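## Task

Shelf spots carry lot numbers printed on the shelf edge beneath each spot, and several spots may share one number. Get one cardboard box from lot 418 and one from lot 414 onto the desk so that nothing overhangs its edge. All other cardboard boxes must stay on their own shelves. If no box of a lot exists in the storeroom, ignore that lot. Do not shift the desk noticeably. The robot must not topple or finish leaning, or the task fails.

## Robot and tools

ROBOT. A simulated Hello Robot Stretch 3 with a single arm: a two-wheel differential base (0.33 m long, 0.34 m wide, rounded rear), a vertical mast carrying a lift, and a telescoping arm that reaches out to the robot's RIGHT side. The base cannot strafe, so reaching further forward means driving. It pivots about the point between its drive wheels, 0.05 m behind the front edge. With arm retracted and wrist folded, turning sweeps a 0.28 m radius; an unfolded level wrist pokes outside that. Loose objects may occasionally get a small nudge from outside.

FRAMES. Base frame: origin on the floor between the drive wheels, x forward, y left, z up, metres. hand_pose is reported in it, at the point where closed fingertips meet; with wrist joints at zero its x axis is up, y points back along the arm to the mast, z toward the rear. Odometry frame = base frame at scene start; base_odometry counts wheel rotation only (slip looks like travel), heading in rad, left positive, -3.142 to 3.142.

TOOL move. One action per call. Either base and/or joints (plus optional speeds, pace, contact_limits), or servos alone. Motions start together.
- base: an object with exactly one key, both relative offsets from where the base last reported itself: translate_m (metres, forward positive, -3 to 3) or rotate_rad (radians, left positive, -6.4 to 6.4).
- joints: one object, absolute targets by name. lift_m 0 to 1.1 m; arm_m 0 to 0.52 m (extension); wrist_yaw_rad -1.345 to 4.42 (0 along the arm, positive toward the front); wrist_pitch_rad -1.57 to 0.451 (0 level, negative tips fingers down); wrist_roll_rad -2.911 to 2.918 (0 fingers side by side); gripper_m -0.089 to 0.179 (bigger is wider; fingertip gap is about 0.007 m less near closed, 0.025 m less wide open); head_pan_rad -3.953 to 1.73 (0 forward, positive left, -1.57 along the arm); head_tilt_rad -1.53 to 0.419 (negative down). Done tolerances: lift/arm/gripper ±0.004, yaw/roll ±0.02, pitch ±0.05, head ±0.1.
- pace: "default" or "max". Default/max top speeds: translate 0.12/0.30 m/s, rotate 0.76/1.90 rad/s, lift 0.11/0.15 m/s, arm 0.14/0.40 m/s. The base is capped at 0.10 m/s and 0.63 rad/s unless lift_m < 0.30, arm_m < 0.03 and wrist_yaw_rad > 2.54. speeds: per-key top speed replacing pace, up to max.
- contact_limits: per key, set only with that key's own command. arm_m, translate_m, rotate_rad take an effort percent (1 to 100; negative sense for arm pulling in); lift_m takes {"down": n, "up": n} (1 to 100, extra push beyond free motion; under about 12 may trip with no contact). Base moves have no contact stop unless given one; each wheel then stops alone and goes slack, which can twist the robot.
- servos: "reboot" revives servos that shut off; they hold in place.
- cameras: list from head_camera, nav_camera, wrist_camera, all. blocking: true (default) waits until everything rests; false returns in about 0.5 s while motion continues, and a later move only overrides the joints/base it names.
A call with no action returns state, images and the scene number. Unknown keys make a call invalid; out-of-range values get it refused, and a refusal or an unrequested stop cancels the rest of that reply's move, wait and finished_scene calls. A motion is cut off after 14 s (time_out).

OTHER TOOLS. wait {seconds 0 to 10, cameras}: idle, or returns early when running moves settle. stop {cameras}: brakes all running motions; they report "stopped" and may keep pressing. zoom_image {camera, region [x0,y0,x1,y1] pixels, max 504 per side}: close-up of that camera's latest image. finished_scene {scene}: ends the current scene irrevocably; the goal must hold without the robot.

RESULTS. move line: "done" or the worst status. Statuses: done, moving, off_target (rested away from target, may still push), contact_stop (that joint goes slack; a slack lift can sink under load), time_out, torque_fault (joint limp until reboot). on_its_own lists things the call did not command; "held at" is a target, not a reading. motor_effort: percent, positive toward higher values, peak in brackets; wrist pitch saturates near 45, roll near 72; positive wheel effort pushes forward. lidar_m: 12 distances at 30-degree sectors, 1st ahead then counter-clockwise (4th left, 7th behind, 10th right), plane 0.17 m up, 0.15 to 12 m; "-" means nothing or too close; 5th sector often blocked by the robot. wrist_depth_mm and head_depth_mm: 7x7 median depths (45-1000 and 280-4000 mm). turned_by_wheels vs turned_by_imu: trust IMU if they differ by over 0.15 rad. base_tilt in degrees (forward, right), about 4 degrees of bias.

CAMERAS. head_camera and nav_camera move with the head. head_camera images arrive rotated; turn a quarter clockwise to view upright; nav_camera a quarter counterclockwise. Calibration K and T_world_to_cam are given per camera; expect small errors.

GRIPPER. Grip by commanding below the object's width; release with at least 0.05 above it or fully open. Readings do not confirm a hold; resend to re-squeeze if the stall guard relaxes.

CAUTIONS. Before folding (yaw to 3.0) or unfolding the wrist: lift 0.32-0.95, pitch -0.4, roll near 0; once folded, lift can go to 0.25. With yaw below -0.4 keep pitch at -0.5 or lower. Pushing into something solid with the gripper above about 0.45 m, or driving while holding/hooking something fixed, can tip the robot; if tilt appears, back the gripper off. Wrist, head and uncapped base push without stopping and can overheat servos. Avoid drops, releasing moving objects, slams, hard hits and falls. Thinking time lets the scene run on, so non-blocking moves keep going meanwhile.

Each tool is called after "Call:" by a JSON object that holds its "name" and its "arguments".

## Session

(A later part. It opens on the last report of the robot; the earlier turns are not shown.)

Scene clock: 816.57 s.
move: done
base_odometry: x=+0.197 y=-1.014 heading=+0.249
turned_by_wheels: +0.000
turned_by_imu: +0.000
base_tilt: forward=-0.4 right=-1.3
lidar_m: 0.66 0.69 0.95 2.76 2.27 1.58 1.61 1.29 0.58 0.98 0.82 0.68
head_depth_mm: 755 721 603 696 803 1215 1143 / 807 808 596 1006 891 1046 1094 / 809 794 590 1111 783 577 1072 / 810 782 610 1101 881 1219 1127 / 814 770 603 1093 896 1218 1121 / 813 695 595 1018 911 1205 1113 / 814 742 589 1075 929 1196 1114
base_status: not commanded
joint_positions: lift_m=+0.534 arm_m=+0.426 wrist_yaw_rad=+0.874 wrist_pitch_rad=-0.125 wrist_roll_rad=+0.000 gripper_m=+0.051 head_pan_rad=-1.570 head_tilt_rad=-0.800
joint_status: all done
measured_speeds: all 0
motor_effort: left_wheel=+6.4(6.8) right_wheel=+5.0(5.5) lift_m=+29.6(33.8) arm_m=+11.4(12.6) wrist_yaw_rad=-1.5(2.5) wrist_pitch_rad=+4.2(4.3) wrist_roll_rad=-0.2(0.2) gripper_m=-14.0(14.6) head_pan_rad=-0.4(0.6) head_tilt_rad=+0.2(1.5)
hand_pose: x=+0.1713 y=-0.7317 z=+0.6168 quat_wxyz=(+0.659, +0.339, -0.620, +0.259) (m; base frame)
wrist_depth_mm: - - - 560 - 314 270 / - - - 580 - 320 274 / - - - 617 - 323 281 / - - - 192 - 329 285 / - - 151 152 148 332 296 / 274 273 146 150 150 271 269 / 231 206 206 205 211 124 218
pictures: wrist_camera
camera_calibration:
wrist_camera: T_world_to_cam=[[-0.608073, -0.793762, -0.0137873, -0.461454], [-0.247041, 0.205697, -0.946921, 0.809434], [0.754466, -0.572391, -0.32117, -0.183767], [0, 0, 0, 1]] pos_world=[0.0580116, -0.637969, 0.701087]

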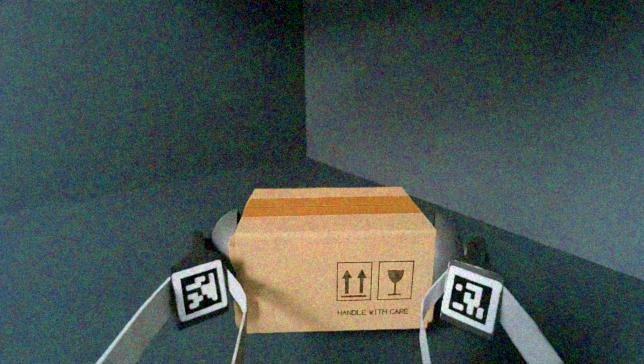

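Call:
{"name": "move", "arguments": {"joints": {"arm_m": 0.0}, "speeds": {"arm_m": 0.25}}}

Call:
{"name": "move", "arguments": {"base": {"rotate_rad": -1.35}, "joints": {"wrist_yaw_rad": 1.5, "lift_m": 0.75}, "speeds": {"wrist_yaw_rad": 1.0}}}

Call:
{"name": "move", "arguments": {"base": {"translate_m": -1.25}}}

Call:
{"name": "move", "arguments": {"base": {"translate_m": -0.21}}}

Call:
{"name": "move", "arguments": {"base": {"rotate_rad": -0.25}, "joints": {"head_pan_rad": -1.57, "head_tilt_rad": -0.6}, "cameras": ["head_camera", "nav_camera", "wrist_camera"]}}

Scene clock: 859.13 s.
move: done
base_odometry: x=+0.197 y=-1.014 heading=+0.249
turned_by_wheels: +0.000
turned_by_imu: +0.000
base_tilt: forward=-0.2 right=-1.1
lidar_m: 0.66 0.69 0.95 2.76 2.26 1.58 1.61 1.29 0.58 0.98 0.82 0.68
head_depth_mm: 759 724 602 695 800 1216 1145 / 807 804 596 1005 893 1093 1136 / 808 795 592 1111 932 1231 1129 / 810 782 612 1101 925 1219 1129 / 811 774 604 1088 919 1212 515 / 815 693 596 1088 910 1211 1096 / 817 745 590 1074 929 1179 1073
base_status: not commanded
joint_positions: lift_m=+0.534 arm_m=+0.001 wrist_yaw_rad=+0.874 wrist_pitch_rad=-0.126 wrist_roll_rad=+0.000 gripper_m=+0.051 head_pan_rad=-1.570 head_tilt_rad=-0.800
joint_status: all done
measured_speeds: all 0
motor_effort: left_wheel=+6.4(6.8) right_wheel=+4.6(6.1) lift_m=+30.5(32.1) arm_m=-12.5(14.4) wrist_yaw_rad=-2.1(3.5) wrist_pitch_rad=+4.3(4.4) wrist_roll_rad=+0.0(0.3) gripper_m=-13.9(14.5) head_pan_rad=-2.0(2.1) head_tilt_rad=-1.7(2.3)
hand_pose: x=+0.1713 y=-0.3068 z=+0.6167 quat_wxyz=(+0.659, +0.339, -0.620, +0.258) (m; base frame)
wrist_depth_mm: 445 - - - - - - / 452 - - - 816 - - / 461 - - - - - - / - - - 192 - - - / - - 150 151 148 - - / - - 146 150 150 - 285 / 522 - 128 156 - 106 -
pictures: none

Scene clock: 862.40 s.
move: done
base_odometry: x=+0.197 y=-1.014 heading=-1.100
turned_by_wheels: -1.350
turned_by_imu: -1.328
base_tilt: forward=-0.2 right=-1.3
lidar_m: 0.98 0.77 0.66 0.66 0.76 1.30 2.59 1.59 1.60 1.29 0.61 0.58
head_depth_mm: 1297 1467 1661 1825 1560 1320 291 / 1328 1496 1708 1861 1549 1315 289 / 1365 1529 1755 1890 1540 1310 292 / 1414 1592 1848 1880 1530 1301 315 / 1456 1655 1883 1816 1525 1292 355 / 1064 1220 1352 1645 1467 1286 311 / 1061 1256 1376 1138 1419 1246 1056
base_status: done
joint_positions: lift_m=+0.750 arm_m=+0.001 wrist_yaw_rad=+1.497 wrist_pitch_rad=-0.126 wrist_roll_rad=+0.000 gripper_m=+0.051 head_pan_rad=-1.570 head_tilt_rad=-0.800
joint_status: all done
measured_speeds: all 0
motor_effort: left_wheel=+7.8(12.5) right_wheel=-10.3(13.3) lift_m=+31.1(37.2) arm_m=-11.8(13.8) wrist_yaw_rad=+3.0(5.7) wrist_pitch_rad=+4.3(4.5) wrist_roll_rad=+0.2(0.3) gripper_m=-14.1(14.5) head_pan_rad=-2.6(2.6) head_tilt_rad=-2.1(2.5)
hand_pose: x=+0.2291 y=-0.1641 z=+0.8326 quat_wxyz=(+0.548, +0.513, -0.486, +0.448) (m; base frame)
wrist_depth_mm: - 428 - - - - 329 / - 965 - - - - 342 / - 983 - - - - 356 / - - - 192 733 - 373 / - - 149 151 148 - 393 / - - 146 150 150 124 - / - - - 157 157 107 -
pictures: none

Scene clock: 876.03 s.
move: done
base_odometry: x=-0.370 y=+0.100 heading=-1.100
turned_by_wheels: +0.000
turned_by_imu: -0.001
base_tilt: forward=-0.4 right=-1.2
lidar_m: 1.73 1.13 0.97 0.96 1.11 2.55 2.55 1.00 0.74 0.88 1.50 1.72
head_depth_mm: 1058 1189 1100 848 1162 1325 291 / 1080 1217 1088 844 1443 1314 289 / 1115 1258 1076 836 1476 1305 292 / 1142 1289 1071 831 1450 1293 314 / 1172 1334 1532 850 1523 1290 356 / 1195 1354 1578 1774 1511 1287 311 / 1221 1392 1638 1833 1505 1284 1054
base_status: done
joint_positions: lift_m=+0.750 arm_m=+0.001 wrist_yaw_rad=+1.497 wrist_pitch_rad=-0.126 wrist_roll_rad=+0.000 gripper_m=+0.051 head_pan_rad=-1.570 head_tilt_rad=-0.800
joint_status: not commanded
measured_speeds: all 0
motor_effort: left_wheel=-5.5(10.0) right_wheel=-6.0(16.1) lift_m=+24.5(30.7) arm_m=-6.3(12.8) wrist_yaw_rad=+3.2(4.0) wrist_pitch_rad=+4.4(4.5) wrist_roll_rad=-0.2(0.3) gripper_m=-14.1(14.6) head_pan_rad=-2.5(3.8) head_tilt_rad=-3.9(4.9)
hand_pose: x=+0.2291 y=-0.1641 z=+0.8326 quat_wxyz=(+0.548, +0.513, -0.486, +0.448) (m; base frame)
wrist_depth_mm: - - - - - - - / - - - - - - - / - - - - - - - / - - - - - - - / - - 151 152 149 - - / - - 146 150 150 - - / - - - - - 124 -
pictures: none

Scene clock: 879.27 s.
move: done
base_odometry: x=-0.465 y=+0.287 heading=-1.100
turned_by_wheels: +0.000
turned_by_imu: -0.001
base_tilt: forward=-0.3 right=-1.1
lidar_m: 1.93 1.19 1.02 1.02 1.17 2.35 2.34 1.21 0.63 0.87 1.46 2.10
head_depth_mm: 1015 1141 1105 852 731 1310 292 / 1042 1166 1092 843 746 1286 289 / 1068 1208 1077 836 1178 1307 292 / 1093 1243 1063 833 1461 1299 314 / 1124 1266 1059 824 1412 1291 357 / 1156 1325 1420 818 1487 1285 311 / 1184 1345 1549 811 1507 1276 1055
base_status: done
joint_positions: lift_m=+0.750 arm_m=+0.001 wrist_yaw_rad=+1.497 wrist_pitch_rad=-0.126 wrist_roll_rad=+0.000 gripper_m=+0.051 head_pan_rad=-1.570 head_tilt_rad=-0.800
joint_status: not commanded
measured_speeds: all 0
motor_effort: left_wheel=-4.1(10.3) right_wheel=-7.6(14.3) lift_m=+24.5(25.6) arm_m=-5.4(6.7) wrist_yaw_rad=+1.6(3.6) wrist_pitch_rad=+4.3(4.5) wrist_roll_rad=+0.0(0.3) gripper_m=-13.7(14.5) head_pan_rad=-3.5(3.6) head_tilt_rad=-4.5(5.2)
hand_pose: x=+0.2291 y=-0.1641 z=+0.8326 quat_wxyz=(+0.548, +0.513, -0.486, +0.448) (m; base frame)
wrist_depth_mm: - - - - - - - / - - - - - - - / - - - - - - - / - - - - - - - / - - 151 152 149 - - / - - 146 151 150 - - / - - - - - 124 -
pictures: none

Scene clock: 880.70 s.
move: done
base_odometry: x=-0.465 y=+0.287 heading=-1.350
turned_by_wheels: -0.250
turned_by_imu: -0.245
base_tilt: forward=-0.2 right=-1.1
lidar_m: 1.93 1.44 1.06 1.02 1.06 1.45 2.34 1.21 0.85 0.63 0.87 1.78
head_depth_mm: 1041 1145 1269 1131 842 733 1247 / 1041 1139 1265 1122 834 728 1237 / 1040 1138 1261 1113 828 725 1205 / 1039 1147 1263 1098 821 719 1230 / 1037 1143 1262 1085 816 715 1225 / 1036 1145 1260 1077 813 1270 1214 / 1039 1141 1268 1068 804 1258 1206
base_status: done
joint_positions: lift_m=+0.750 arm_m=+0.001 wrist_yaw_rad=+1.497 wrist_pitch_rad=-0.126 wrist_roll_rad=+0.000 gripper_m=+0.051 head_pan_rad=-1.570 head_tilt_rad=-0.600
joint_status: all done
measured_speeds: all 0
motor_effort: left_wheel=+8.6(12.0) right_wheel=-9.4(12.9) lift_m=+25.4(25.9) arm_m=-4.8(5.7) wrist_yaw_rad=+2.4(3.0) wrist_pitch_rad=+4.3(4.4) wrist_roll_rad=+0.0(0.4) gripper_m=-13.7(14.7) head_pan_rad=-2.8(4.7) head_tilt_rad=+3.9(5.2)
hand_pose: x=+0.2291 y=-0.1640 z=+0.8326 quat_wxyz=(+0.548, +0.513, -0.486, +0.448) (m; base frame)
wrist_depth_mm: - - - - - - - / - - - - - - - / - - - - - - - / - - - - - - - / - - 151 152 149 - - / - - 146 150 150 - - / - - - - - 125 -
pictures: head_camera (sideways), nav_camera (sideways), wrist_camera
camera_calibration:
head_camera: T_world_to_cam=[[-0.0466836, 0.520279, -0.85272, 1.1252], [0.997497, -0.0211106, -0.0674902, 0.0813545], [-0.0531152, -0.853736, -0.517991, 0.630002], [0, 0, 0, 1]] pos_world=[0.00484041, -0.0458475, 1.29131]
nav_camera: T_world_to_cam=[[0.0174626, -0.542838, 0.839656, -1.04958], [-0.99979, -0.0184632, 0.00885644, 0.0447969], [0.0106951, -0.839634, -0.543047, 0.659905], [0, 0, 0, 1]] pos_world=[0.0560582, -0.0148488, 1.23925]
wrist_camera: T_world_to_cam=[[-0.0306592, -0.999435, -0.0137839, -0.138849], [-0.321237, 0.0229113, -0.946722, 0.898172], [0.946502, -0.0245979, -0.321758, 0.21315], [0, 0, 0, 1]] pos_world=[0.0825213, -0.154106, 0.916988]

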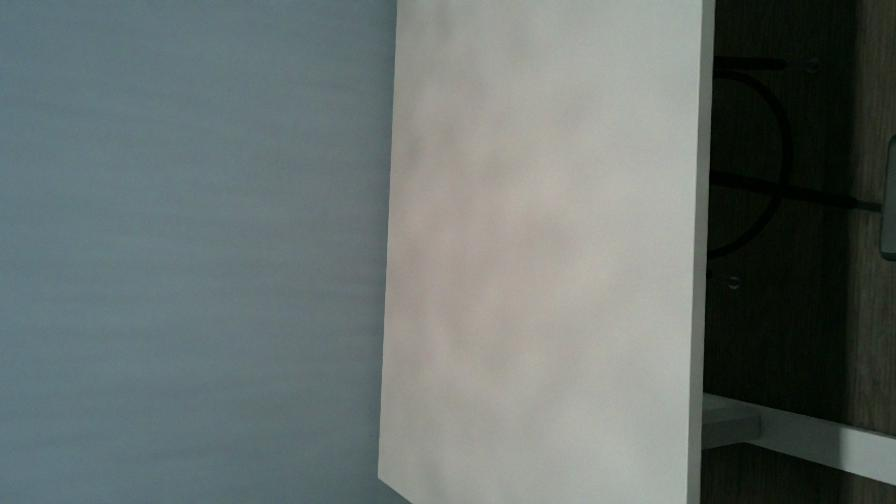

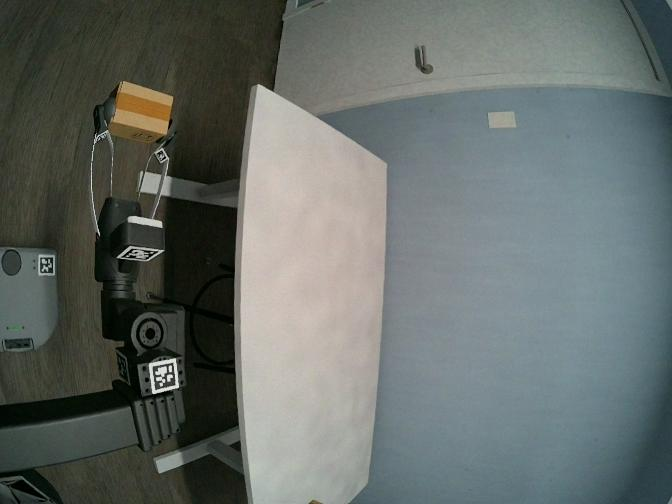

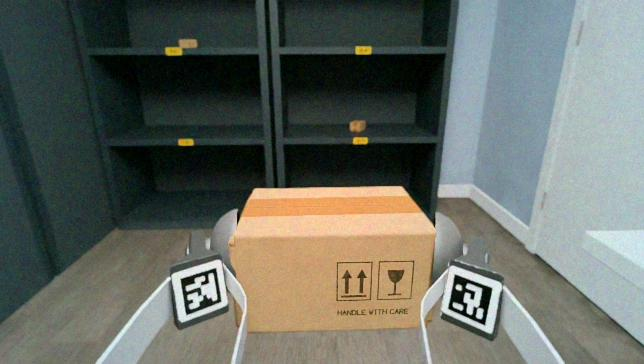

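Call:
{"name": "move", "arguments": {"joints": {"wrist_yaw_rad": 0.0}, "speeds": {"wrist_yaw_rad": 1.0}}}

Call:
{"name": "move", "arguments": {"joints": {"arm_m": 0.31, "lift_m": 0.70}}}

Call:
{"name": "move", "arguments": {"joints": {"lift_m": 0.683}}}

Call:
{"name": "move", "arguments": {"joints": {"lift_m": 0.664}, "speeds": {"lift_m": 0.03}, "contact_limits": {"lift_m": {"down": 15}}, "cameras": ["wrist_camera", "head_camera"]}}

Scene clock: 901.43 s.
move: done
base_odometry: x=-0.465 y=+0.287 heading=-1.350
turned_by_wheels: +0.000
turned_by_imu: +0.000
base_tilt: forward=-0.3 right=-1.1
lidar_m: 1.92 1.44 1.05 1.02 1.05 1.45 2.34 1.21 0.84 0.63 0.87 1.78
head_depth_mm: 1041 1144 1261 1130 842 734 1241 / 1034 1140 1268 1122 836 727 1243 / 1040 1138 1267 1116 830 682 1181 / 1040 1140 1266 1098 824 542 345 / 1041 1141 1268 1085 819 693 1221 / 1035 1137 1262 1077 812 1264 1217 / 1039 1139 1264 1069 805 1262 1209
base_status: not commanded
joint_positions: lift_m=+0.750 arm_m=+0.001 wrist_yaw_rad=+0.003 wrist_pitch_rad=-0.126 wrist_roll_rad=+0.000 gripper_m=+0.051 head_pan_rad=-1.570 head_tilt_rad=-0.600
joint_status: all done
measured_speeds: all 0
motor_effort: left_wheel=+7.6(8.8) right_wheel=-9.7(10.4) lift_m=+25.0(25.9) arm_m=-4.4(5.3) wrist_yaw_rad=-3.3(6.5) wrist_pitch_rad=+4.4(4.4) wrist_roll_rad=-0.2(0.4) gripper_m=-14.2(14.4) head_pan_rad=-3.0(3.4) head_tilt_rad=+3.0(4.8)
hand_pose: x=-0.0208 y=-0.3967 z=+0.8326 quat_wxyz=(+0.706, +0.046, -0.705, -0.044) (m; base frame)
wrist_depth_mm: 955 - - - - - - / - - - - - - - / - - - - - - - / - - - 191 - - - / - - 151 152 148 - - / - - 146 150 150 - - / - - 294 158 - 118 -
pictures: none

Scene clock: 904.93 s.
move: done
base_odometry: x=-0.465 y=+0.287 heading=-1.350
turned_by_wheels: +0.000
turned_by_imu: +0.000
base_tilt: forward=-0.2 right=-1.1
lidar_m: 1.93 1.44 1.06 1.02 1.06 1.45 2.35 1.21 0.84 0.63 0.87 1.77
head_depth_mm: 1039 1139 1263 1132 842 731 1231 / 1038 1144 1268 1122 836 451 372 / 1041 1142 1261 1108 559 551 1185 / 1036 1140 1264 1096 627 679 1224 / 1041 1138 1262 1090 801 713 1221 / 1039 1142 1266 1073 810 1261 1216 / 1038 1135 1265 1067 803 1254 1210
base_status: not commanded
joint_positions: lift_m=+0.700 arm_m=+0.310 wrist_yaw_rad=+0.003 wrist_pitch_rad=-0.127 wrist_roll_rad=+0.000 gripper_m=+0.051 head_pan_rad=-1.570 head_tilt_rad=-0.600
joint_status: all done
measured_speeds: all 0
motor_effort: left_wheel=+8.4(8.5) right_wheel=-9.7(10.4) lift_m=+30.8(33.5) arm_m=+13.1(14.7) wrist_yaw_rad=-2.7(4.5) wrist_pitch_rad=+4.4(4.5) wrist_roll_rad=+0.1(0.3) gripper_m=-14.0(14.5) head_pan_rad=-1.7(3.4) head_tilt_rad=+2.4(4.1)
hand_pose: x=-0.0208 y=-0.7061 z=+0.7825 quat_wxyz=(+0.706, +0.046, -0.705, -0.044) (m; base frame)
wrist_depth_mm: - - - - - - - / - - - - - - - / - - - - - - - / - - - 192 - - - / - - 150 151 148 - - / - - 146 150 150 - - / - - 128 156 - 107 -
pictures: none

Scene clock: 905.80 s.
move: done
base_odometry: x=-0.465 y=+0.287 heading=-1.350
turned_by_wheels: +0.000
turned_by_imu: +0.000
base_tilt: forward=-0.2 right=-1.2
lidar_m: 1.93 1.44 1.06 1.02 1.06 1.45 2.35 1.21 0.84 0.63 0.87 1.77
head_depth_mm: 1035 1140 1259 1134 840 733 1248 / 1035 1144 1265 1122 831 494 385 / 1042 1142 1267 1109 575 555 1182 / 1038 1138 1264 1099 640 679 1232 / 1037 1137 1272 1085 815 710 1221 / 1036 1137 1271 1083 811 1262 1220 / 1043 1137 1270 1067 807 1265 1210
base_status: not commanded
joint_positions: lift_m=+0.683 arm_m=+0.310 wrist_yaw_rad=+0.003 wrist_pitch_rad=-0.127 wrist_roll_rad=+0.000 gripper_m=+0.051 head_pan_rad=-1.570 head_tilt_rad=-0.600
joint_status: all done
measured_speeds: all 0
motor_effort: left_wheel=+8.2(8.7) right_wheel=-9.4(10.3) lift_m=+23.3(29.3) arm_m=+13.2(13.9) wrist_yaw_rad=-3.6(4.3) wrist_pitch_rad=+4.4(4.5) wrist_roll_rad=+0.0(0.3) gripper_m=-13.8(14.2) head_pan_rad=-2.4(3.0) head_tilt_rad=+2.8(3.6)
hand_pose: x=-0.0208 y=-0.7061 z=+0.7655 quat_wxyz=(+0.706, +0.046, -0.705, -0.044) (m; base frame)
wrist_depth_mm: - - - - - - - / - - - - - - - / - - - - - - - / - - - 191 - - - / - - 151 152 148 - - / - - 146 150 150 - - / - - 129 156 - 107 -
pictures: none

Scene clock: 906.87 s.
move: done
base_odometry: x=-0.465 y=+0.287 heading=-1.350
turned_by_wheels: +0.000
turned_by_imu: +0.000
base_tilt: forward=-0.3 right=-1.2
lidar_m: 1.92 1.44 1.05 1.02 1.06 1.45 2.34 1.21 0.85 0.63 0.87 1.78
head_depth_mm: 1038 1138 1261 1132 840 733 1242 / 1038 1137 1262 1118 834 676 397 / 1038 1140 1265 1104 819 559 1175 / 1038 1142 1271 1098 651 679 1233 / 1033 1147 1261 1090 813 713 1217 / 1035 1139 1269 1081 812 1261 1216 / 1035 1143 1265 1063 804 1267 1213
base_status: not commanded
joint_positions: lift_m=+0.664 arm_m=+0.310 wrist_yaw_rad=+0.003 wrist_pitch_rad=-0.100 wrist_roll_rad=+0.000 gripper_m=+0.051 head_pan_rad=-1.570 head_tilt_rad=-0.600
joint_status: all done
measured_speeds: all 0
motor_effort: left_wheel=+8.0(8.5) right_wheel=-9.5(10.2) lift_m=+21.2(26.0) arm_m=+11.6(12.9) wrist_yaw_rad=-3.3(4.3) wrist_pitch_rad=-0.4(4.5) wrist_roll_rad=-0.2(0.3) gripper_m=-13.9(14.3) head_pan_rad=-2.3(2.8) head_tilt_rad=+2.8(3.5)
contact_limits: lift_m down 15 (down: maximum 72; up: maximum 65)
hand_pose: x=-0.0207 y=-0.7075 z=+0.7531 quat_wxyz=(+0.707, +0.037, -0.706, -0.035) (m; base frame)
wrist_depth_mm: - - - - - - - / - - - - - - - / - - - - - - - / - - - 190 - - - / - - 149 150 148 - - / - - 146 150 149 - - / - - 129 156 - 107 -
pictures: head_camera (sideways), wrist_camera
camera_calibration:
head_camera: T_world_to_cam=[[-0.0467018, 0.519899, -0.85295, 1.12549], [0.997496, -0.0211325, -0.0674971, 0.0813625], [-0.0531166, -0.853966, -0.51761, 0.629499], [0, 0, 0, 1]] pos_world=[0.00484035, -0.0458493, 1.29131]
wrist_camera: T_world_to_cam=[[-0.998865, -0.0459168, -0.0126431, -0.0370677], [-0.00160107, 0.297693, -0.95466, 0.962076], [0.0475987, -0.953557, -0.297429, -0.283524], [0, 0, 0, 1]] pos_world=[-0.0219899, -0.558462, 0.833659]

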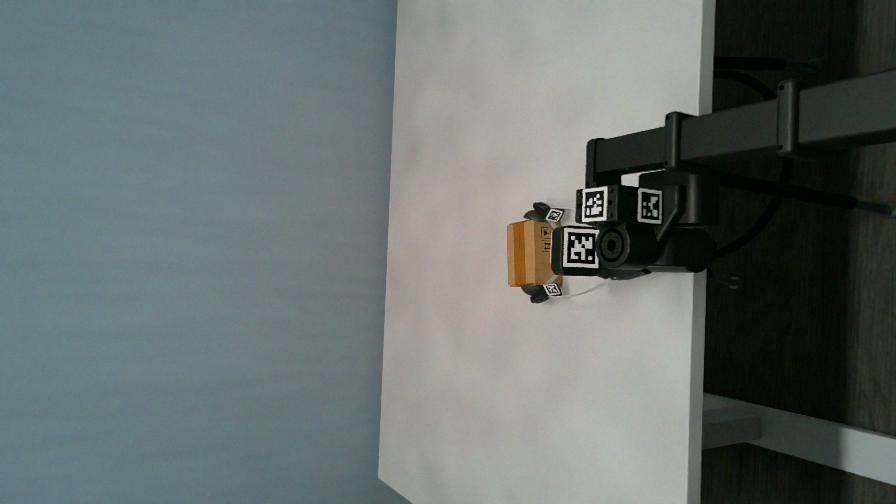

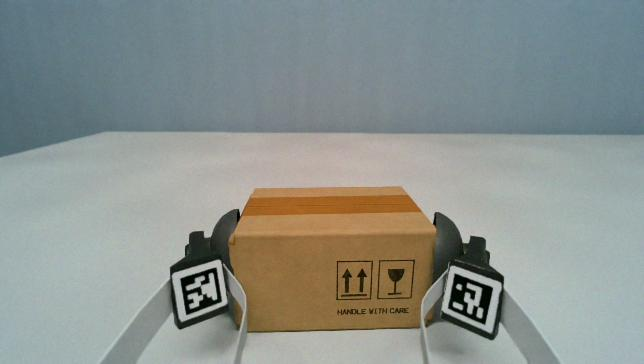

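Box is resting on the desk. Release and retract.

Call:
{"name": "move", "arguments": {"joints": {"gripper_m": 0.179}}}

Call:
{"name": "move", "arguments": {"joints": {"arm_m": 0.05, "head_pan_rad": -2.0, "head_tilt_rad": -0.45}, "speeds": {"arm_m": 0.2}, "cameras": ["head_camera", "nav_camera", "wrist_camera"]}}

Scene clock: 913.27 s.
move: done
base_odometry: x=-0.465 y=+0.287 heading=-1.350
turned_by_wheels: +0.000
turned_by_imu: +0.000
base_tilt: forward=-0.3 right=-1.3
lidar_m: 1.93 1.44 1.05 1.02 1.06 1.45 2.35 1.21 0.85 0.63 0.87 1.78
head_depth_mm: 1033 1133 1266 1126 841 734 1246 / 1032 1139 1268 1119 836 676 397 / 1035 1148 1265 1112 829 559 1179 / 1038 1141 1263 1098 655 678 1231 / 1037 1146 1267 1092 811 715 1218 / 1035 1145 1265 1077 814 1267 1211 / 1037 1138 1261 1065 806 1267 1205
base_status: not commanded
joint_positions: lift_m=+0.664 arm_m=+0.310 wrist_yaw_rad=+0.003 wrist_pitch_rad=-0.114 wrist_roll_rad=+0.000 gripper_m=+0.179 head_pan_rad=-1.570 head_tilt_rad=-0.600
joint_status: all done
measured_speeds: all 0
motor_effort: left_wheel=+7.9(8.3) right_wheel=-9.3(10.4) lift_m=+30.6(31.3) arm_m=+7.7(9.3) wrist_yaw_rad=-2.3(4.5) wrist_pitch_rad=+2.1(2.3) wrist_roll_rad=+0.1(0.3) gripper_m=+0.3(83.7) head_pan_rad=-2.1(2.9) head_tilt_rad=+2.3(3.3)
contact_limits: lift_m down 15 (down: maximum 72; up: maximum 65)
hand_pose: x=-0.0207 y=-0.7068 z=+0.7495 quat_wxyz=(+0.706, +0.042, -0.706, -0.040) (m; base frame)
wrist_depth_mm: - - - - - - - / - - - - - - - / - - - - - - - / - - - 176 175 - - / - 143 144 146 147 - - / - 126 150 151 153 - - / - - - - - - 105
pictures: none

Scene clock: 916.27 s.
move: done
base_odometry: x=-0.465 y=+0.287 heading=-1.350
turned_by_wheels: +0.000
turned_by_imu: +0.000
base_tilt: forward=-0.2 right=-1.1
lidar_m: 1.92 1.44 1.06 1.02 1.06 1.45 2.35 1.21 0.84 0.63 0.87 1.78
head_depth_mm: 1347 1457 1599 1698 1036 1415 1344 / 1280 1383 1516 1550 1030 832 1368 / 1218 1309 1425 1492 1018 791 1358 / 1159 1252 1348 1420 1010 758 1291 / 1111 1189 1284 1352 1002 754 1003 / 1066 1137 1215 1294 994 752 659 / 1019 1086 1164 1232 987 745 636
base_status: not commanded
joint_positions: lift_m=+0.664 arm_m=+0.050 wrist_yaw_rad=+0.003 wrist_pitch_rad=-0.115 wrist_roll_rad=+0.000 gripper_m=+0.179 head_pan_rad=-2.001 head_tilt_rad=-0.447
joint_status: all done
measured_speeds: all 0
motor_effort: left_wheel=+7.3(8.3) right_wheel=-9.4(10.1) lift_m=+22.7(31.2) arm_m=-12.1(14.3) wrist_yaw_rad=-1.8(4.5) wrist_pitch_rad=+2.3(2.4) wrist_roll_rad=-0.1(0.3) gripper_m=+0.7(1.3) head_pan_rad=+3.6(4.1) head_tilt_rad=-2.5(6.4)
contact_limits: lift_m down 15 (down: maximum 72; up: maximum 65)
hand_pose: x=-0.0207 y=-0.4467 z=+0.7493 quat_wxyz=(+0.706, +0.042, -0.706, -0.040) (m; base frame)
wrist_depth_mm: 914 - - - - - - / 945 - - - - - - / - - - 397 - - - / - - - - - - - / - 142 - - - - - / - 139 - - - - - / - - - - - - 105
pictures: head_camera (sideways), nav_camera (sideways), wrist_camera
camera_calibration:
head_camera: T_world_to_cam=[[0.117936, 0.367937, -0.922341, 1.21505], [0.89327, -0.44504, -0.0633149, 0.0765352], [-0.433774, -0.816433, -0.381153, 0.454278], [0, 0, 0, 1]] pos_world=[-0.0146109, -0.0421143, 1.29869]
nav_camera: T_world_to_cam=[[-0.154638, -0.377812, 0.912877, -1.14402], [-0.915439, 0.402294, 0.0114245, 0.040908], [-0.371561, -0.833917, -0.408074, 0.486566], [0, 0, 0, 1]] pos_world=[0.0413286, -0.0429247, 1.24244]
wrist_camera: T_world_to_cam=[[-0.998865, -0.0457259, -0.0133199, -0.0245482], [-0.00160215, 0.311778, -0.950154, 0.883747], [0.0475995, -0.949054, -0.311497, -0.0234138], [0, 0, 0, 1]] pos_world=[-0.0219899, -0.298876, 0.832076]

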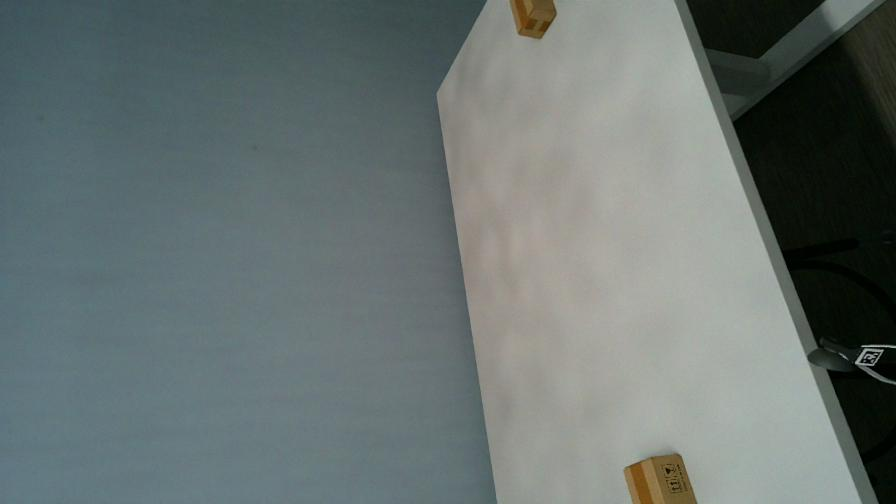

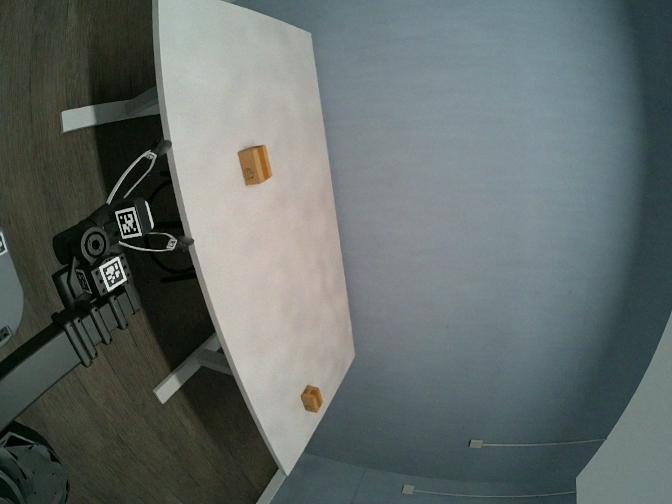

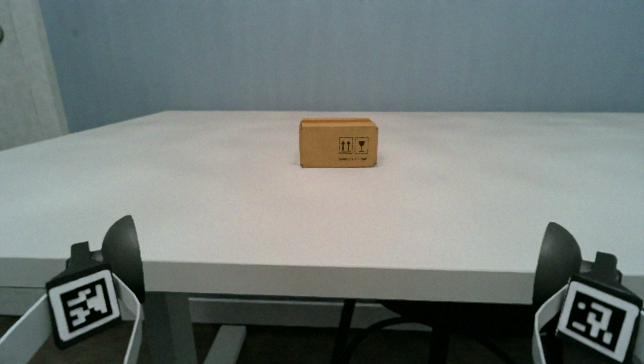

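Call:
{"name": "finished_scene", "arguments": {"scene": 2}}

The scene is finished: the task was done.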